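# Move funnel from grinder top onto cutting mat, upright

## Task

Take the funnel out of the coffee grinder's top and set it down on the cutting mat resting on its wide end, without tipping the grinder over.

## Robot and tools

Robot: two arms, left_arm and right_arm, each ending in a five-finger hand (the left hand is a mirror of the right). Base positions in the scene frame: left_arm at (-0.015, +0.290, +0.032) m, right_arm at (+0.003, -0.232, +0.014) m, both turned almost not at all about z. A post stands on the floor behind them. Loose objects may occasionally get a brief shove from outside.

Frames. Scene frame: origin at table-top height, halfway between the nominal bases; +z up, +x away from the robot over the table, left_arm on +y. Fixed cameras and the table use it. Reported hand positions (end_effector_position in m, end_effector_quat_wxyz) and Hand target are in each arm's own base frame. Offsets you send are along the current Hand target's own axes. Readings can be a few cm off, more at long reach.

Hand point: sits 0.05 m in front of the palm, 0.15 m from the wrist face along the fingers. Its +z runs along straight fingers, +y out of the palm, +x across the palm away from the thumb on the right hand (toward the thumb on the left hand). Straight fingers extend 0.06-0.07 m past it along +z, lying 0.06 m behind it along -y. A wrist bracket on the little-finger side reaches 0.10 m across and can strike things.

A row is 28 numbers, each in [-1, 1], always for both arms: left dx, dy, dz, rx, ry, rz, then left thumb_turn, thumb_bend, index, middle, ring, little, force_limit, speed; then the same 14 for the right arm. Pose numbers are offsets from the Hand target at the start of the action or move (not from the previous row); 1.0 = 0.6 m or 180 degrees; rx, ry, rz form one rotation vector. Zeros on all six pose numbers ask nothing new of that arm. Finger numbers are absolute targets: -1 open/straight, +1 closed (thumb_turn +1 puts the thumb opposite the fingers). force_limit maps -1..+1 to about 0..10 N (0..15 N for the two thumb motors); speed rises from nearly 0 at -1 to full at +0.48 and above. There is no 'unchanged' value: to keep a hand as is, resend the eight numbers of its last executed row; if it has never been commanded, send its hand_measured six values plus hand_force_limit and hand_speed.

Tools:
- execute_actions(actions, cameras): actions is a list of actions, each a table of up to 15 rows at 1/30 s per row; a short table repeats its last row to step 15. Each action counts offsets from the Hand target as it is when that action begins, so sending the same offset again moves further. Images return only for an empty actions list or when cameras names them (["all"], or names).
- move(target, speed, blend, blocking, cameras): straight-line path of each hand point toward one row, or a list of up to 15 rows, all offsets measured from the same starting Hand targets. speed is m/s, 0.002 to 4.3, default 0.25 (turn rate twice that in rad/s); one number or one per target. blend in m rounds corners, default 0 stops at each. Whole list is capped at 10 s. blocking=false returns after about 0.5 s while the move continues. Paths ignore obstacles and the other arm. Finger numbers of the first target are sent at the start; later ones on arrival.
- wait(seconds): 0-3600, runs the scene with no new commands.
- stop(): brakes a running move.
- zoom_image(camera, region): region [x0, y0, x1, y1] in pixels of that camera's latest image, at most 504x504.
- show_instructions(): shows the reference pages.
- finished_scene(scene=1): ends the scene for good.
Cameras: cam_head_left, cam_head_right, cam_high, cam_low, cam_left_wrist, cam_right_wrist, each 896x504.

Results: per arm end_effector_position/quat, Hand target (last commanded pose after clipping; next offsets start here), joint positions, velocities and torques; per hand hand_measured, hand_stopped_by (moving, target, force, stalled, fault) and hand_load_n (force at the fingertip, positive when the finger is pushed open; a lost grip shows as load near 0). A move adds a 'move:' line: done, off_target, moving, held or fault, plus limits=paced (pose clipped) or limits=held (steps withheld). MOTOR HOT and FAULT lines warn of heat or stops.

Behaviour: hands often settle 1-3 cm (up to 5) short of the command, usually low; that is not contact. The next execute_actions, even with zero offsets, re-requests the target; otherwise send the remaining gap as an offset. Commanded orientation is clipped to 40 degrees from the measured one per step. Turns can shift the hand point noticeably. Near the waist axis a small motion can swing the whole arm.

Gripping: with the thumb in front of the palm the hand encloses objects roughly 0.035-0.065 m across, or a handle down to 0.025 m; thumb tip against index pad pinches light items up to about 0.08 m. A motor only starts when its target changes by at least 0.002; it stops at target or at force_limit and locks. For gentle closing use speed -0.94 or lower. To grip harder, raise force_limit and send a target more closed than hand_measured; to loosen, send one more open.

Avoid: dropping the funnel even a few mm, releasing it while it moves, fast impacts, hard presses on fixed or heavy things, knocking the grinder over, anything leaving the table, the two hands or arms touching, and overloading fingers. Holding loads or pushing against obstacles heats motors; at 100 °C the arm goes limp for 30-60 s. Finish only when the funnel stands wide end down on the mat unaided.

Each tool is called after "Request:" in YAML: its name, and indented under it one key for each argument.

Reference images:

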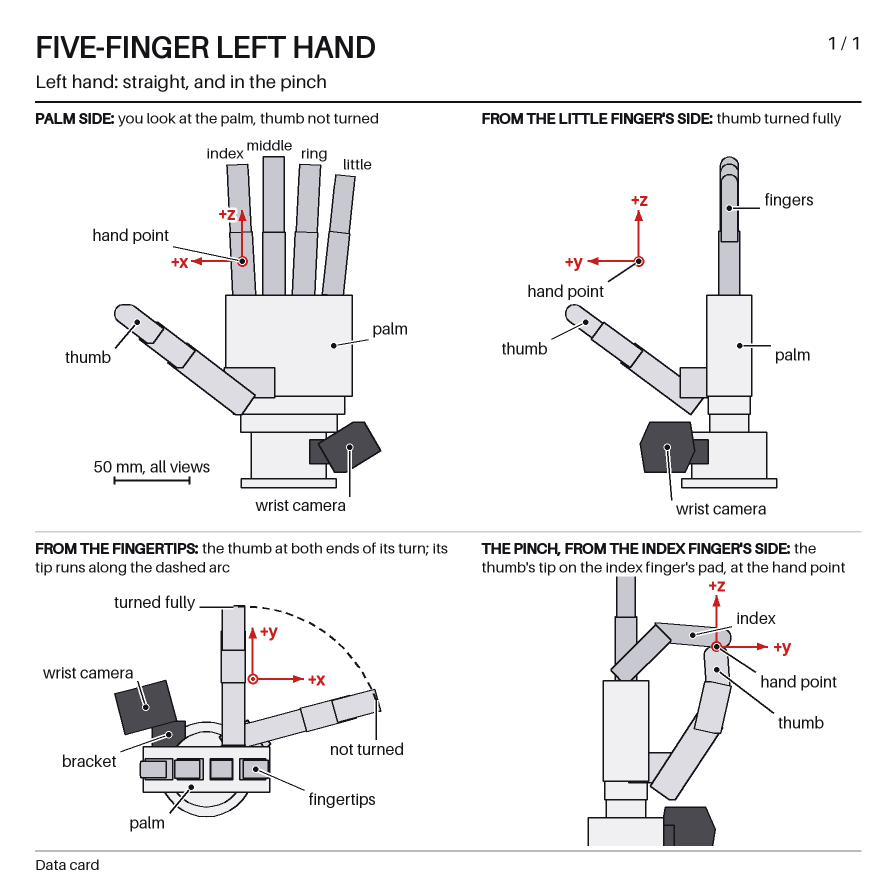

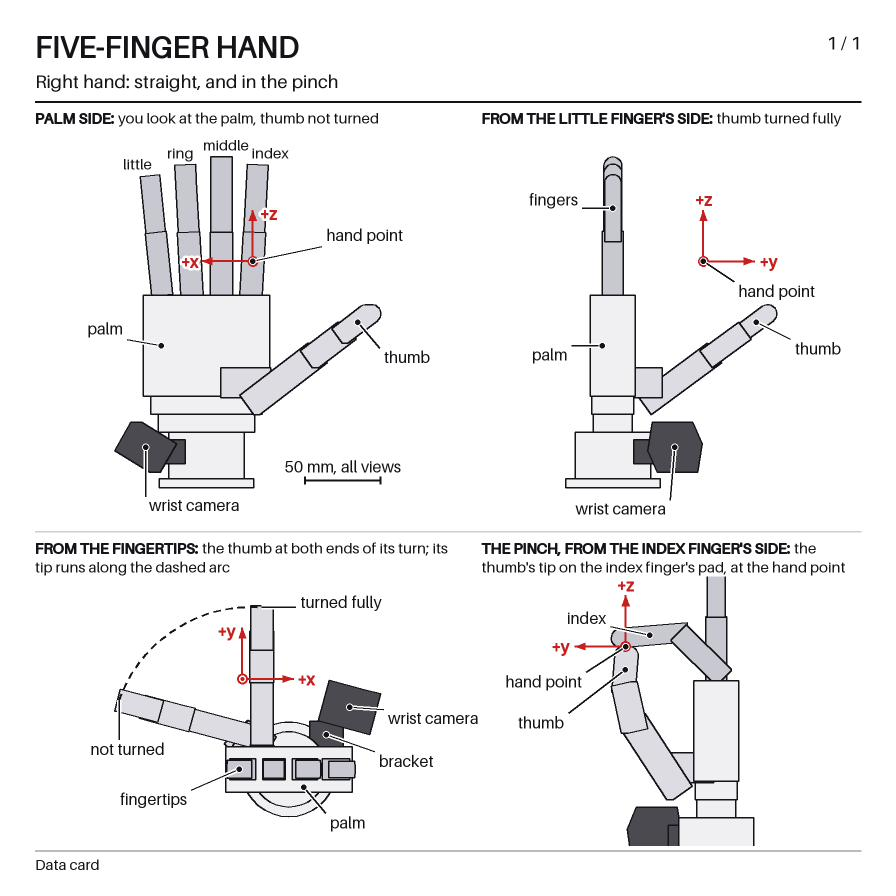

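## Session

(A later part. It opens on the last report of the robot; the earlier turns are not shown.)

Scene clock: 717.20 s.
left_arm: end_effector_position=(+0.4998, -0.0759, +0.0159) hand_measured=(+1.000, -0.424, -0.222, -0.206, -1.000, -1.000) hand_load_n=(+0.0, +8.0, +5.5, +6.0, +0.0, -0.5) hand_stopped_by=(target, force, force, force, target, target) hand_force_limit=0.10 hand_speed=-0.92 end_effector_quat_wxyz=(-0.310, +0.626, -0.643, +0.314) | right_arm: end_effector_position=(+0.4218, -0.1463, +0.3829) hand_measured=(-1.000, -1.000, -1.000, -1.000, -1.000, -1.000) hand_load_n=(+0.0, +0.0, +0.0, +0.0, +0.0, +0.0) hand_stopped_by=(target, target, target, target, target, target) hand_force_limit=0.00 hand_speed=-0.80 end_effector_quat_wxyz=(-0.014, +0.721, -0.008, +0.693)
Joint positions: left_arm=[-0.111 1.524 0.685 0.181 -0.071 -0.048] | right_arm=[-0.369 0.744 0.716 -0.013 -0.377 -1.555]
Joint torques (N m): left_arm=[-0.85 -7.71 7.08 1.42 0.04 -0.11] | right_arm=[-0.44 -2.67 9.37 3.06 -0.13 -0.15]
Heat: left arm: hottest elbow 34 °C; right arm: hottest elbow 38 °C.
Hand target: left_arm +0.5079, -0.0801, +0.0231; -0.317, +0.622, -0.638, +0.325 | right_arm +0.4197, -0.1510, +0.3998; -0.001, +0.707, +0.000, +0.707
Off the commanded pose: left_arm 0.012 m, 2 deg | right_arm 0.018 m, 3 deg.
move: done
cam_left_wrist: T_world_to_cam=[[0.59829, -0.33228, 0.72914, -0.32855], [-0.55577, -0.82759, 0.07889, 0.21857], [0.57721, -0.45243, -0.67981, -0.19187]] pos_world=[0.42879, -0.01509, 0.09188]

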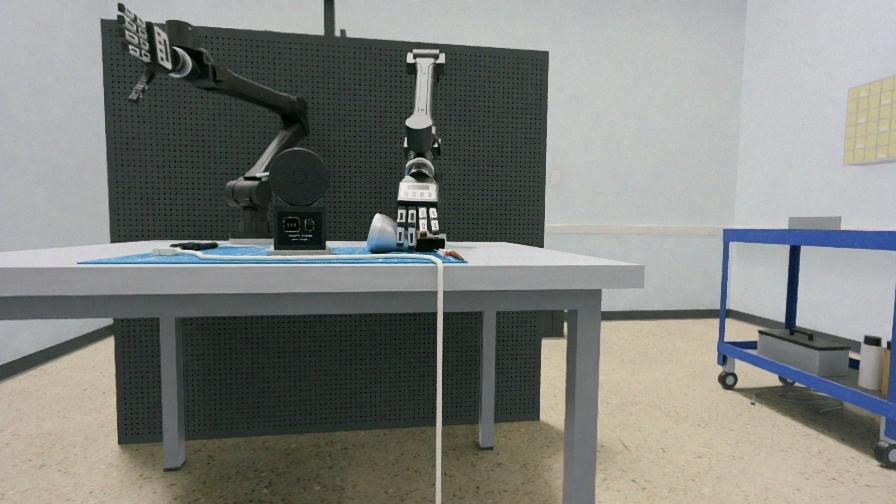

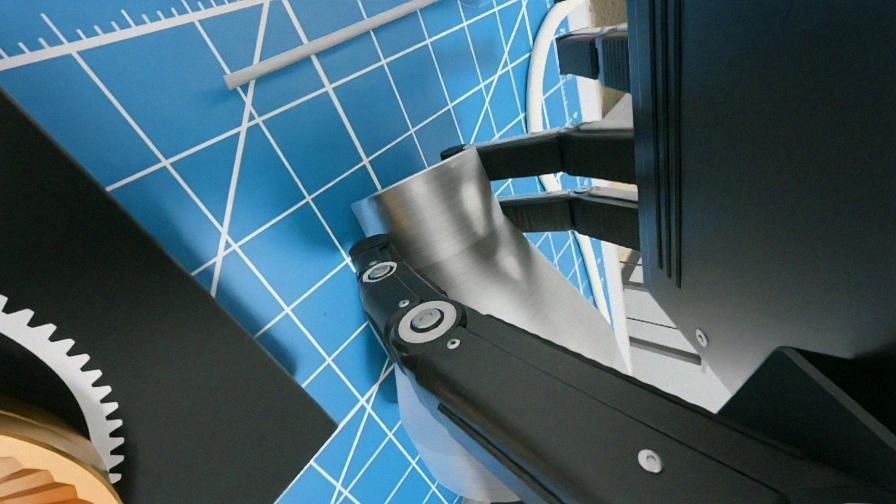

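Request:
move:
  target: [0,-0.1578,-0.1147,0,0,0,1,0.0,0.3,0.3,-1,-1,0.1,-0.92, 0,0,0,0,0,0,-1,-1,-1,-1,-1,-1,0,-0.8]
  speed: 0.06
  cameras: ["cam_low","cam_left_wrist","cam_high","cam_head_left"]

Request:
zoom_image:
  camera: "cam_low"
  region: [320, 120, 480, 280]

Scene clock: 731.93 s.
left_arm: end_effector_position=(+0.4847, -0.0725, +0.0987) hand_measured=(+1.000, -0.424, -0.222, -0.206, -1.000, -1.000) hand_load_n=(+0.0, +8.5, +7.0, +4.5, +0.0, +0.0) hand_stopped_by=(target, force, force, force, target, target) hand_force_limit=0.10 hand_speed=-0.92 end_effector_quat_wxyz=(-0.296, +0.634, -0.651, +0.296) | right_arm: end_effector_position=(+0.4218, -0.1463, +0.3829) hand_measured=(-1.000, -1.000, -1.000, -1.000, -1.000, -1.000) hand_load_n=(+0.0, +0.0, +0.0, +0.0, +0.0, +0.0) hand_stopped_by=(target, target, target, target, target, target) hand_force_limit=0.00 hand_speed=-0.80 end_effector_quat_wxyz=(-0.014, +0.721, -0.008, +0.693)
Joint positions: left_arm=[-0.108 1.322 0.786 -0.174 -0.072 -0.048] | right_arm=[-0.369 0.744 0.716 -0.013 -0.377 -1.555]
Joint torques (N m): left_arm=[-0.73 -8.53 12.07 0.53 0.09 -0.12] | right_arm=[-0.56 -2.67 9.35 3.04 -0.14 -0.15]
Heat: left arm: hottest elbow 34 °C; right arm: hottest elbow 38 °C.
Hand target: left_arm +0.5079, -0.0801, +0.1401; -0.317, +0.622, -0.638, +0.325 | right_arm +0.4197, -0.1510, +0.3998; -0.001, +0.707, +0.000, +0.707
Off the commanded pose: left_arm 0.048 m, 5 deg | right_arm 0.018 m, 3 deg.
move: off_target (left_arm)
cam_left_wrist: T_world_to_cam=[[0.63562, -0.33435, 0.69584, -0.39378], [-0.5482, -0.83012, 0.10189, 0.20034], [0.54356, -0.44622, -0.71093, -0.10547]] pos_world=[0.41745, -0.01242, 0.17862]
Images, in order (width x height): cam_head_left 896x504, cam_high 896x504, cam_low 896x504, cam_left_wrist 896x504.

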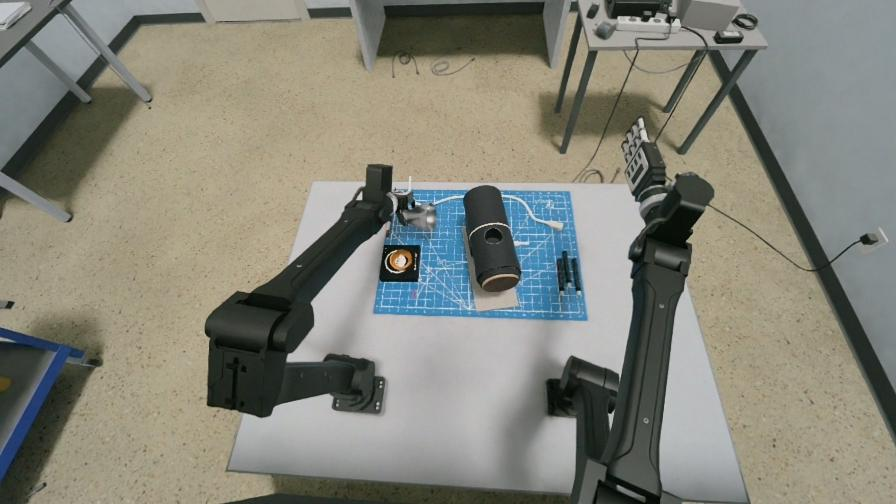

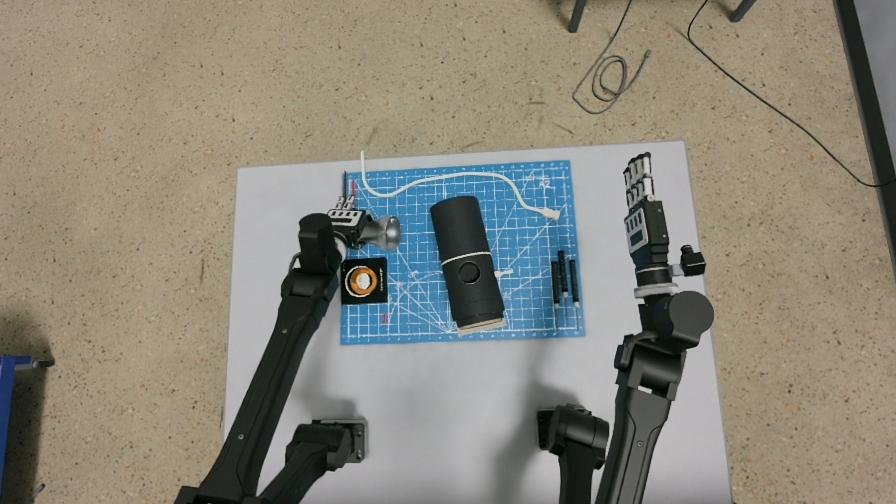

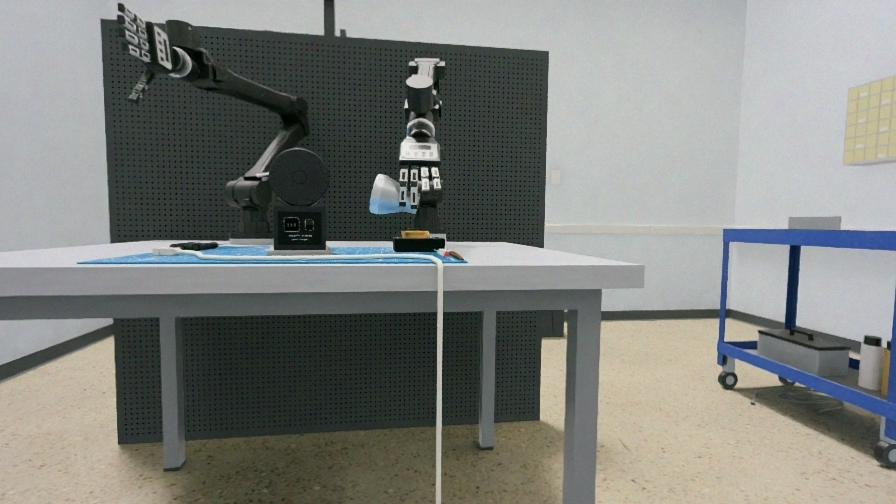

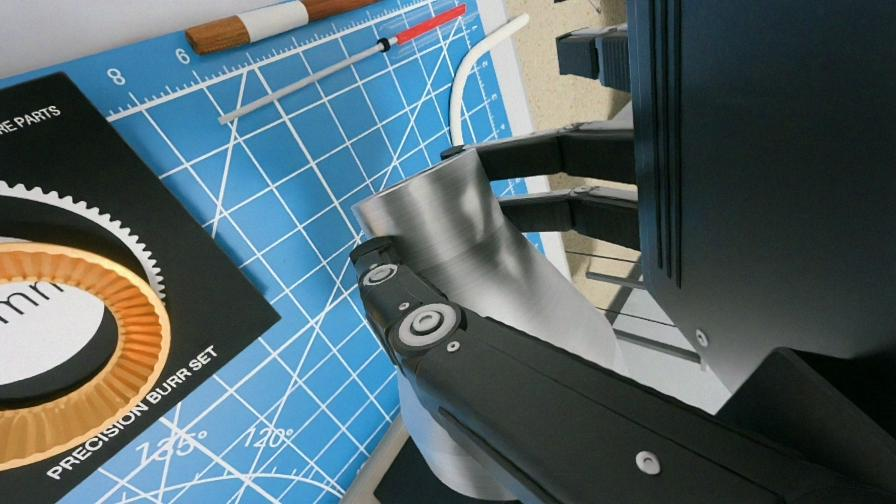

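Scaled by 3.150.

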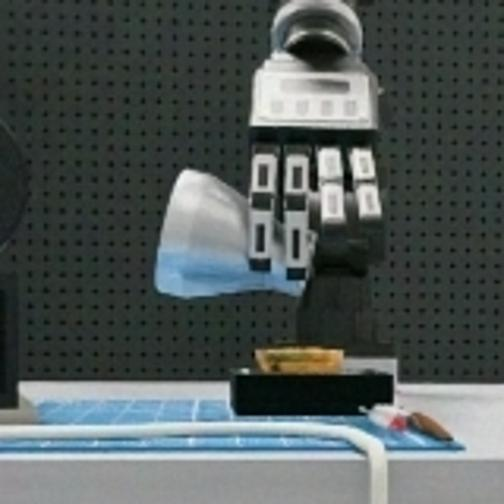

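Request:
move:
  target:
    - [0,-0.0782,-0.0625,0,0,0,1,0.0,0.3,0.3,-1,-1,0.1,-0.92, 0,0,0,0,0,0,-1,-1,-1,-1,-1,-1,0,-0.8]
    - [0.0168,-0.0782,-0.0625,0.1699,-0.2105,0.5155,1,0.0,0.3,0.3,-1,-1,0.1,-0.92, 0,0,0,0,0,0,-1,-1,-1,-1,-1,-1,0,-0.8]
  speed: 0.15
  blend: 0.02
  cameras: ["all"]

Request:
zoom_image:
  camera: "cam_low"
  region: [300, 80, 500, 280]

Scene clock: 763.00 s.
left_arm: end_effector_position=(+0.5024, -0.0870, +0.1871) hand_measured=(+1.000, -0.424, -0.222, -0.206, -1.000, -1.000) hand_load_n=(+0.5, +8.5, +8.0, +4.0, +0.0, +0.0) hand_stopped_by=(target, force, force, force, target, target) hand_force_limit=0.10 hand_speed=-0.92 end_effector_quat_wxyz=(+0.735, +0.047, +0.674, +0.054) | right_arm: end_effector_position=(+0.4218, -0.1463, +0.3829) hand_measured=(-1.000, -1.000, -1.000, -1.000, -1.000, -1.000) hand_load_n=(+0.0, +0.0, +0.0, +0.0, +0.0, +0.0) hand_stopped_by=(target, target, target, target, target, target) hand_force_limit=0.00 hand_speed=-0.80 end_effector_quat_wxyz=(-0.014, +0.721, -0.008, +0.693)
Joint positions: left_arm=[-0.457 1.523 0.495 1.126 -0.459 1.757] | right_arm=[-0.369 0.744 0.716 -0.013 -0.377 -1.555]
Joint torques (N m): left_arm=[0.15 -6.77 6.16 1.81 0.28 0.14] | right_arm=[-0.5 -2.55 9.33 3.03 -0.14 -0.16]
Heat: left arm: hottest elbow 37 °C; right arm: hottest elbow 38 °C.
Hand target: left_arm +0.5049, -0.0901, +0.2001; +0.748, +0.049, +0.660, +0.054 | right_arm +0.4197, -0.1510, +0.3998; -0.001, +0.707, +0.000, +0.707
Off the commanded pose: left_arm 0.014 m, 2 deg | right_arm 0.018 m, 3 deg.
move: off_target (left_arm)
cam_left_wrist: T_world_to_cam=[[0.07646, -0.89484, -0.43978, -0.02682], [-0.40468, 0.37526, -0.83392, 0.39692], [0.91126, 0.24173, -0.33343, -0.25429]] pos_world=[0.3944, -0.11148, 0.23442]
cam_right_wrist: T_world_to_cam=[[0.04836, -0.97942, 0.19594, -0.23415], [-0.48845, -0.1943, -0.85068, 0.50971], [0.87125, -0.05457, -0.4878, -0.07843]] pos_world=[0.32863, -0.13457, 0.44122]

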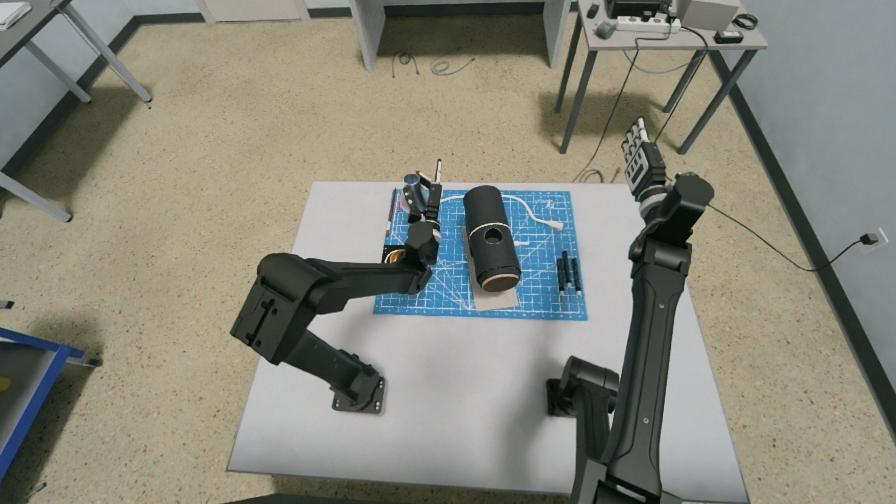

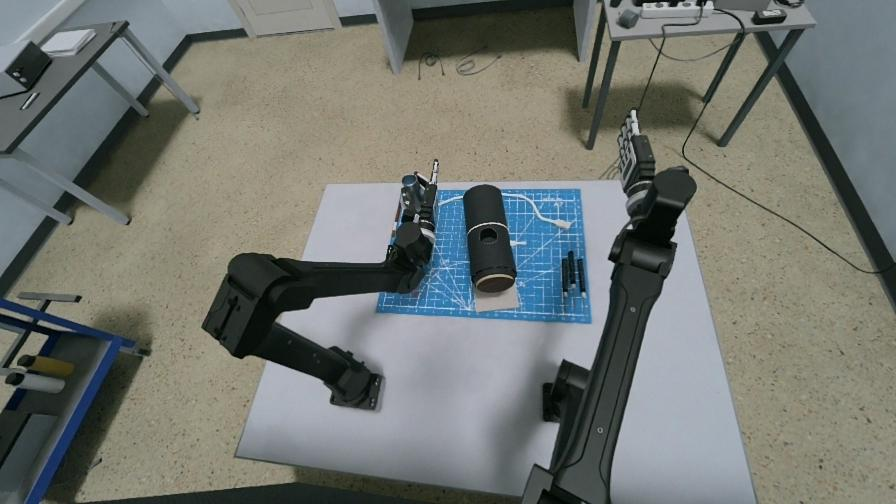

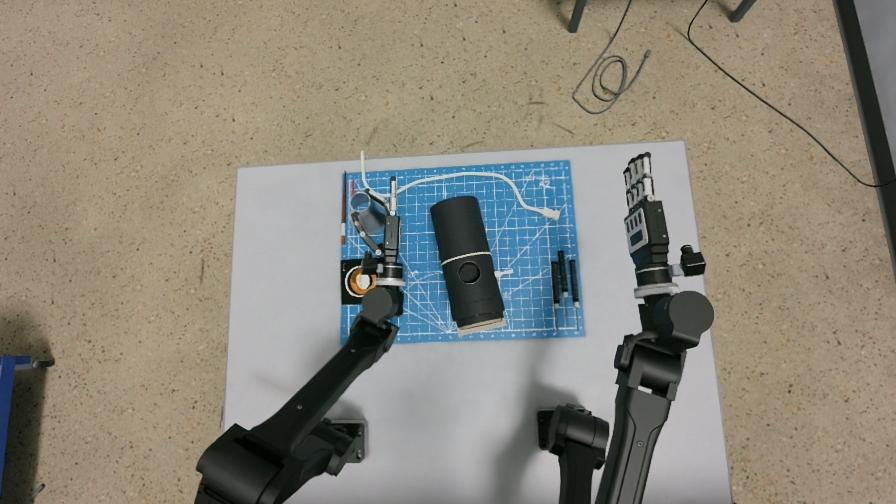

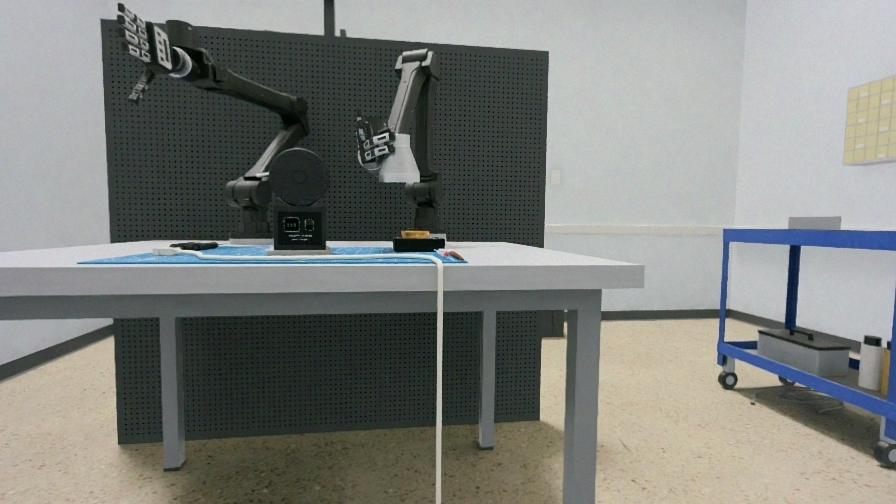

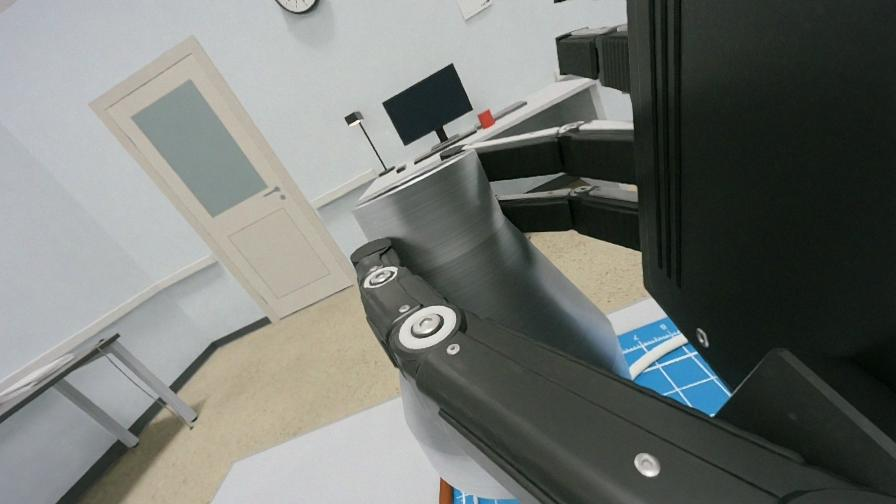

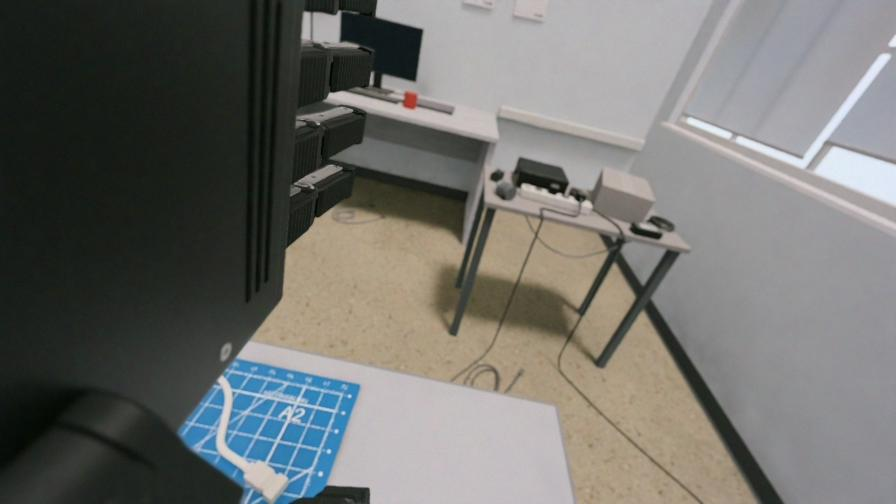

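Scaled by 2.520.

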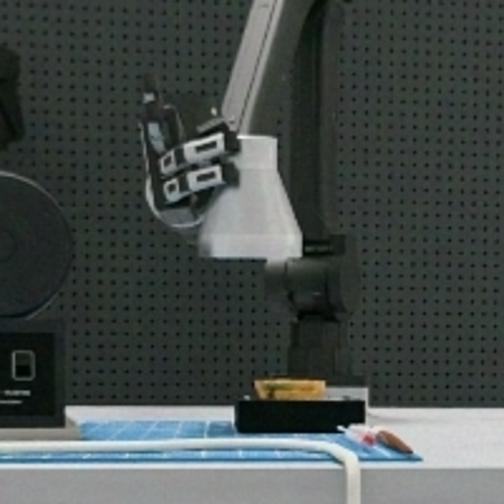

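Request:
zoom_image:
  camera: "cam_high"
  region: [320, 160, 440, 260]

Request:
zoom_image:
  camera: "cam_head_left"
  region: [370, 140, 490, 240]

Request:
zoom_image:
  camera: "cam_head_right"
  region: [370, 140, 490, 240]

Scaled by 4.200.

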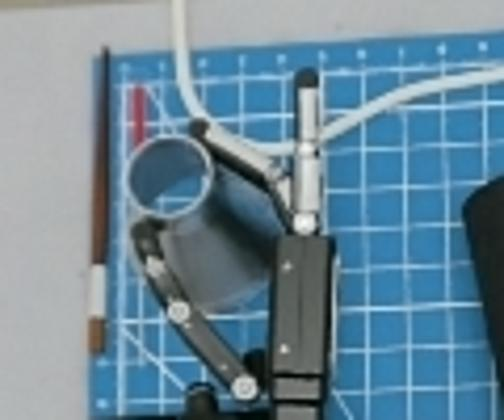

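Scaled by 4.200.

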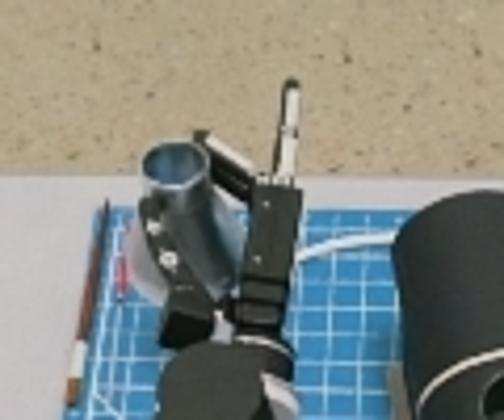

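Scaled by 4.200.

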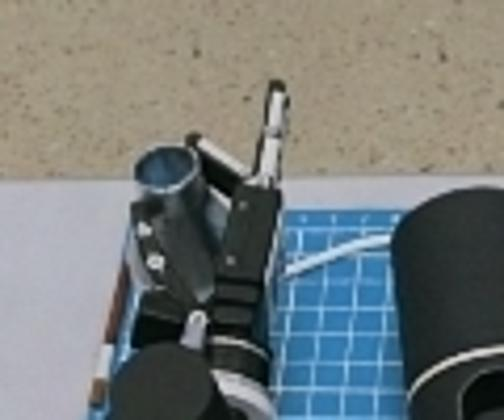

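Request:
zoom_image:
  camera: "cam_high"
  region: [340, 185, 400, 240]

Request:
zoom_image:
  camera: "cam_head_left"
  region: [390, 160, 450, 220]

Request:
zoom_image:
  camera: "cam_low"
  region: [370, 120, 430, 190]

Scaled by 8.400.

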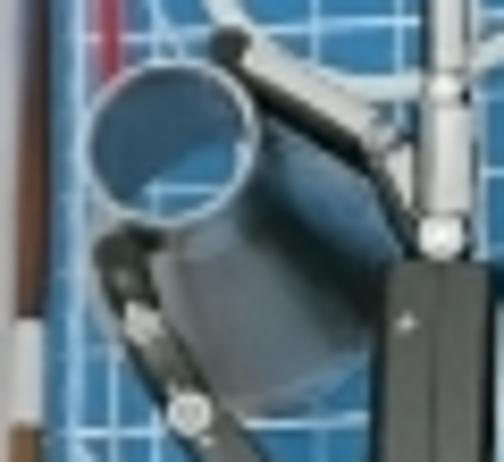

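Scaled by 8.400.

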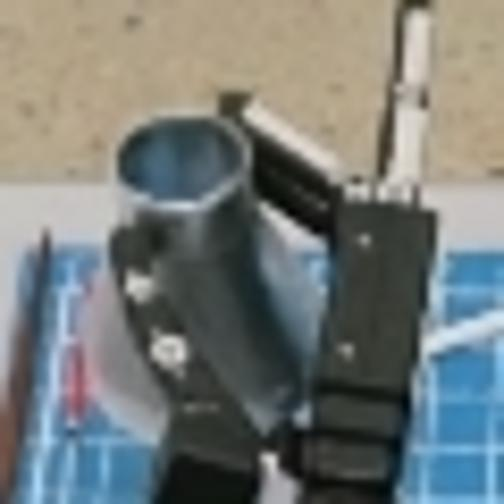

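Scaled by 7.200.

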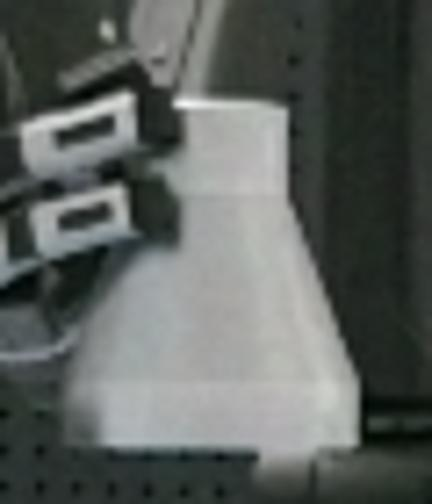

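Request:
move:
  target:
    - [-0.0073,-0.0495,0,0,0,0,1,0.0,0.3,0.3,-1,-1,0.1,-0.92, 0,0,0,0,0,0,-1,-1,-1,-1,-1,-1,0,-0.8]
    - [0.145,-0.0718,-0.0187,0,0,0,1,0.0,0.3,0.3,-1,-1,0.1,-0.92, 0,0,0,0,0,0,-1,-1,-1,-1,-1,-1,0,-0.8]
  speed: 0.1
  blend: 0.01
  cameras: ["cam_low","cam_left_wrist","cam_high","cam_head_left","cam_head_right"]

Request:
zoom_image:
  camera: "cam_low"
  region: [300, 120, 500, 280]

Request:
zoom_image:
  camera: "cam_high"
  region: [320, 160, 480, 340]

Scene clock: 795.60 s.
left_arm: end_effector_position=(+0.4967, -0.1119, +0.0890) hand_measured=(+1.000, -0.424, -0.222, -0.206, -1.000, -1.000) hand_load_n=(+0.5, +8.0, +8.0, +3.5, +0.0, +0.0) hand_stopped_by=(target, force, force, force, target, target) hand_force_limit=0.10 hand_speed=-0.92 end_effector_quat_wxyz=(+0.729, +0.053, +0.680, +0.058) | right_arm: end_effector_position=(+0.4218, -0.1463, +0.3829) hand_measured=(-1.000, -1.000, -1.000, -1.000, -1.000, -1.000) hand_load_n=(+0.0, +0.0, +0.0, +0.0, +0.0, +0.0) hand_stopped_by=(target, target, target, target, target, target) hand_force_limit=0.00 hand_speed=-0.80 end_effector_quat_wxyz=(-0.014, +0.721, -0.008, +0.693)
Joint positions: left_arm=[-0.528 1.902 0.506 1.478 -0.528 1.768] | right_arm=[-0.369 0.744 0.716 -0.013 -0.377 -1.555]
Joint torques (N m): left_arm=[-0.44 -8.76 4.94 1.81 0.1 0.17] | right_arm=[-0.5 -2.49 9.35 3.02 -0.14 -0.15]
Heat: left arm: hottest elbow 34 °C; right arm: hottest elbow 38 °C.
Hand target: left_arm +0.5053, -0.1201, +0.1071; +0.748, +0.049, +0.660, +0.054 | right_arm +0.4197, -0.1510, +0.3998; -0.001, +0.707, +0.000, +0.707
Off the commanded pose: left_arm 0.022 m, 3 deg | right_arm 0.018 m, 3 deg.
move: off_target (left_arm)
cam_left_wrist: T_world_to_cam=[[0.06769, -0.88872, -0.45341, -0.08551], [-0.41831, 0.3873, -0.82159, 0.32913], [0.90578, 0.24529, -0.34555, -0.27168]] pos_world=[0.38955, -0.13682, 0.13776]
Images, in order (width x height): cam_head_left 896x504, cam_head_right 896x504, cam_high 896x504, cam_low 896x504, cam_left_wrist 896x504.

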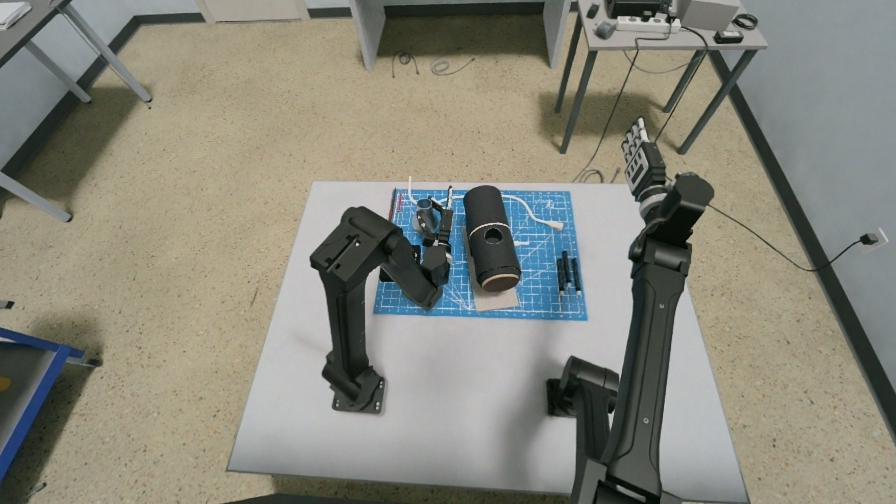

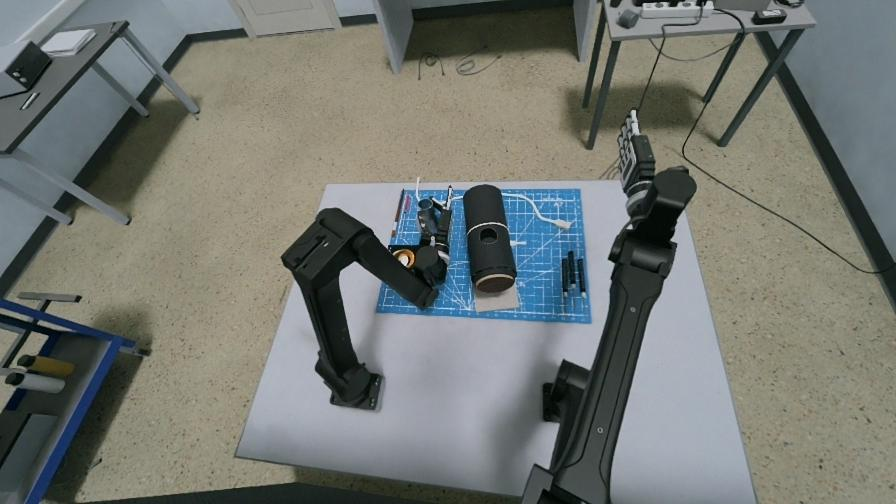

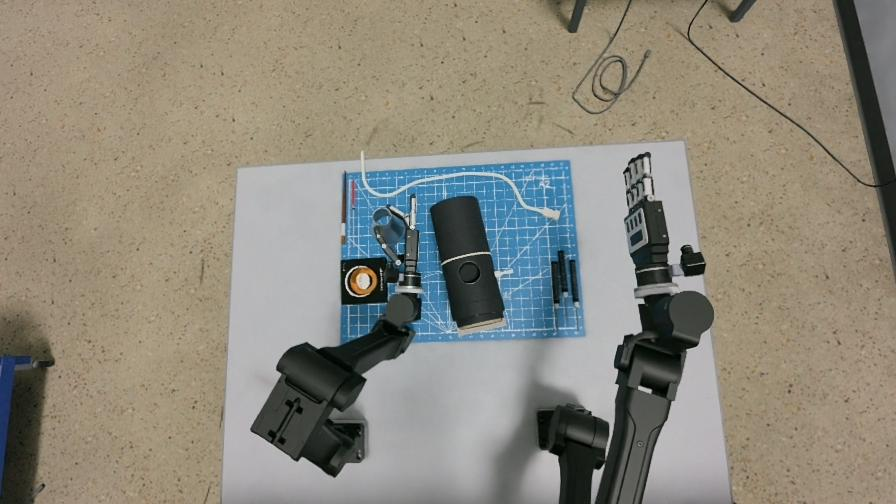

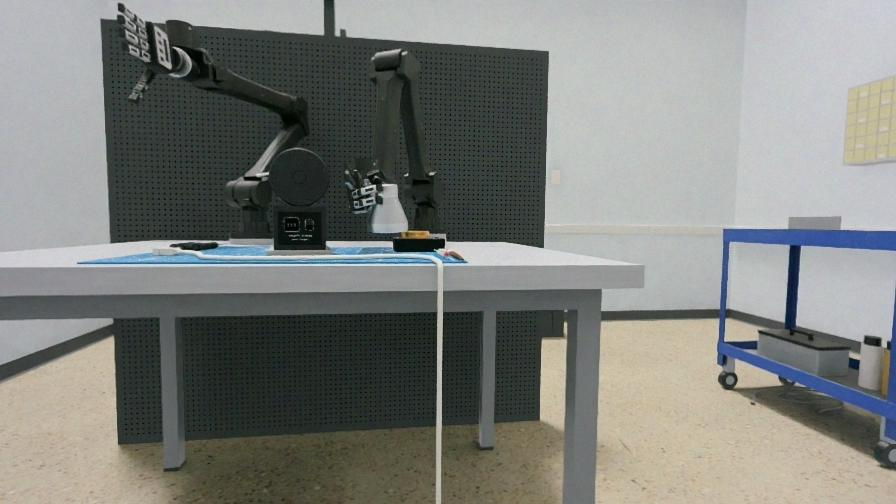

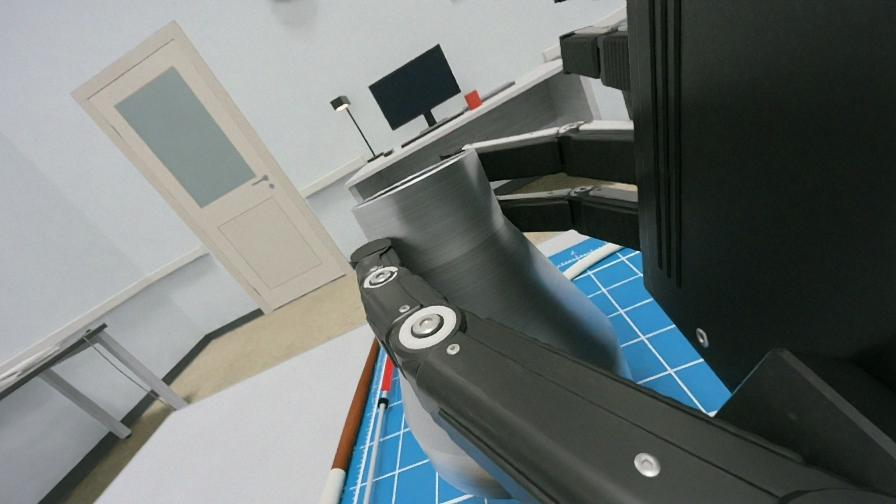

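Scaled by 2.520.

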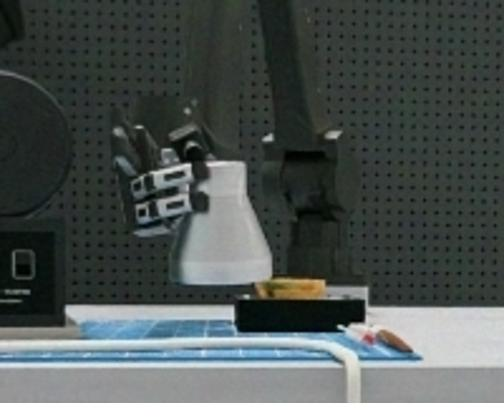

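Scaled by 2.800.

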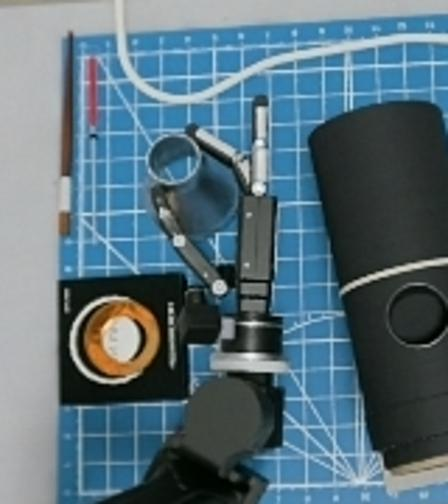

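Request:
move:
  target: [0.0573,-0.0084,-0.0073,0,0,0,1,0.0,0.3,0.3,-1,-1,0.1,-0.92,0,0,0,0,0,0,-1,-1,-1,-1,-1,-1,0,-0.8]
  speed: 0.06
  cameras: ["cam_low","cam_high","cam_left_wrist"]

Scene clock: 811.30 s.
left_arm: end_effector_position=(+0.4980, -0.1119, +0.0587) hand_measured=(+1.000, -0.424, -0.222, -0.206, -1.000, -1.000) hand_load_n=(+0.0, +8.0, +8.0, +4.0, +0.0, +0.0) hand_stopped_by=(target, force, force, force, target, target) hand_force_limit=0.10 hand_speed=-0.92 end_effector_quat_wxyz=(+0.724, +0.055, +0.685, +0.062) | right_arm: end_effector_position=(+0.4218, -0.1463, +0.3829) hand_measured=(-1.000, -1.000, -1.000, -1.000, -1.000, -1.000) hand_load_n=(+0.0, +0.0, +0.0, +0.0, +0.0, +0.0) hand_stopped_by=(target, target, target, target, target, target) hand_force_limit=0.00 hand_speed=-0.80 end_effector_quat_wxyz=(-0.014, +0.721, -0.008, +0.693)
Joint positions: left_arm=[-0.528 2.009 0.525 1.547 -0.532 1.768] | right_arm=[-0.369 0.744 0.716 -0.013 -0.377 -1.555]
Joint torques (N m): left_arm=[-0.26 -8.94 4 1.84 0.06 0.03] | right_arm=[-0.67 -2.61 9.35 3.08 -0.14 -0.15]
Heat: left arm: hottest elbow 33 °C; right arm: hottest elbow 38 °C.
Hand target: left_arm +0.5053, -0.1201, +0.0721; +0.748, +0.048, +0.660, +0.054 | right_arm +0.4197, -0.1510, +0.3998; -0.001, +0.707, +0.000, +0.707
Off the commanded pose: left_arm 0.017 m, 4 deg | right_arm 0.018 m, 3 deg.
joint sent to its limit (left arm) — joint 4 (wrist pitch), upper limit. The joint targets are off in position, not in orientation.
move: off_target (left_arm)
cam_left_wrist: T_world_to_cam=[[0.06445, -0.8843, -0.46246, -0.0967], [-0.43319, 0.39269, -0.81126, 0.3121], [0.899, 0.25261, -0.35776, -0.27829]] pos_world=[0.39162, -0.13777, 0.10891]
Images, in order (width x height): cam_high 896x504, cam_low 896x504, cam_left_wrist 896x504.

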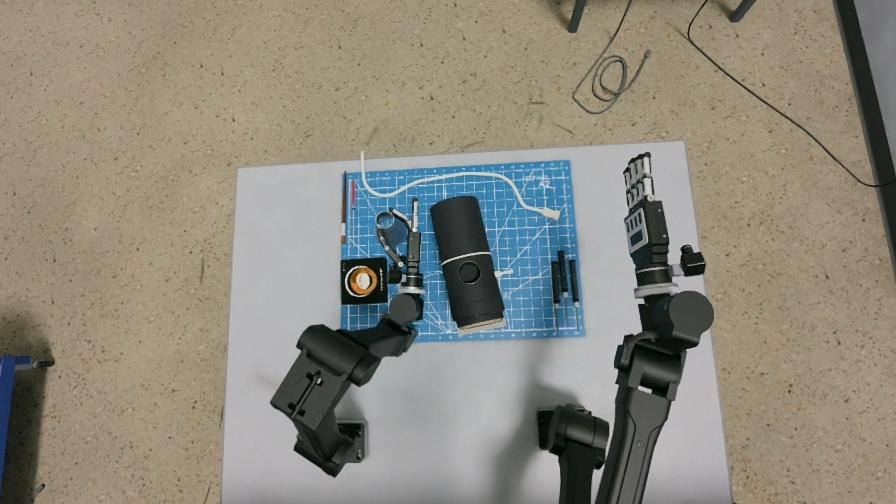

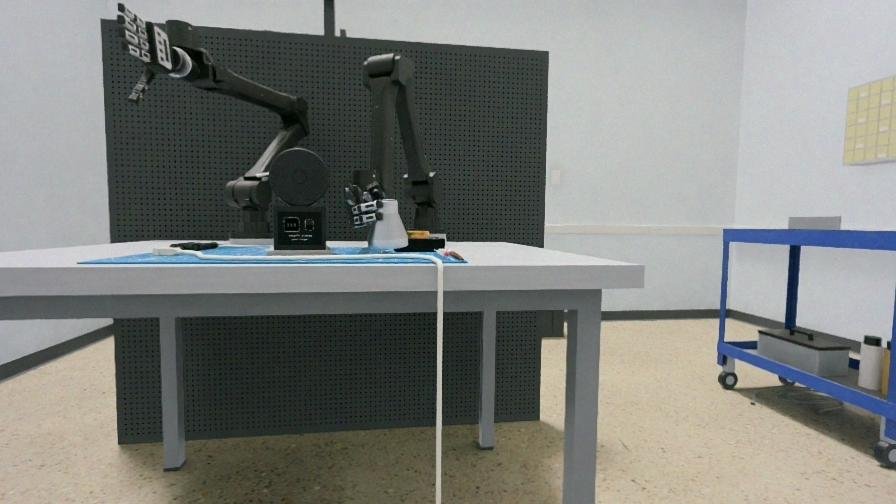

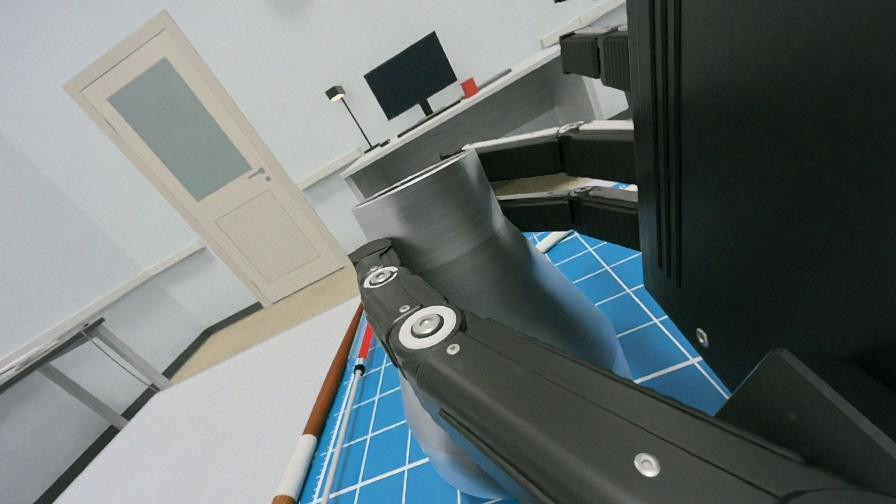

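Request:
zoom_image:
  camera: "cam_low"
  region: [300, 120, 500, 280]

Request:
zoom_image:
  camera: "cam_high"
  region: [320, 160, 540, 360]

Scaled by 2.520.

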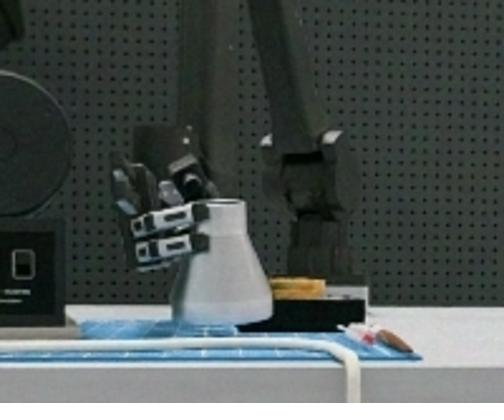

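Scaled by 2.291.

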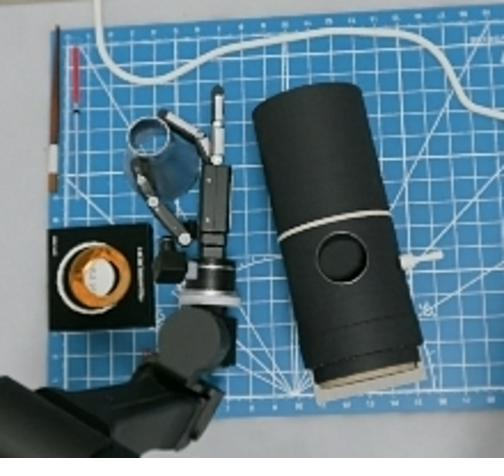

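Request:
zoom_image:
  camera: "cam_low"
  region: [350, 200, 430, 270]

Request:
zoom_image:
  camera: "cam_left_wrist"
  region: [380, 340, 640, 504]

Scaled by 6.300.

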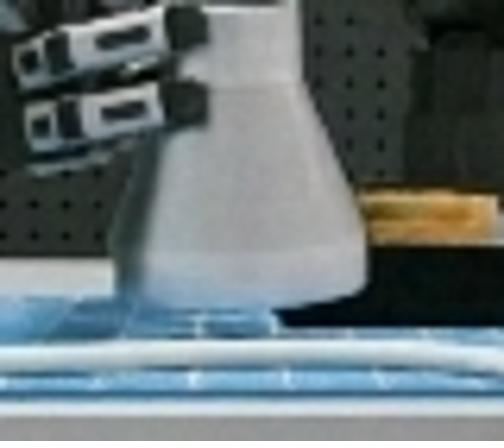

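Scaled by 1.938.

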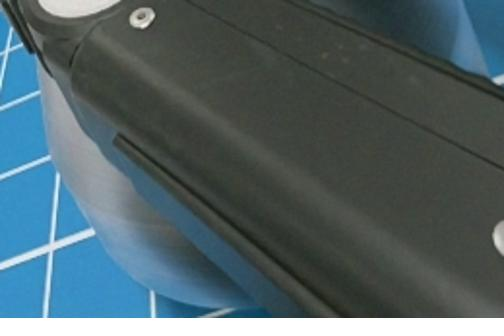

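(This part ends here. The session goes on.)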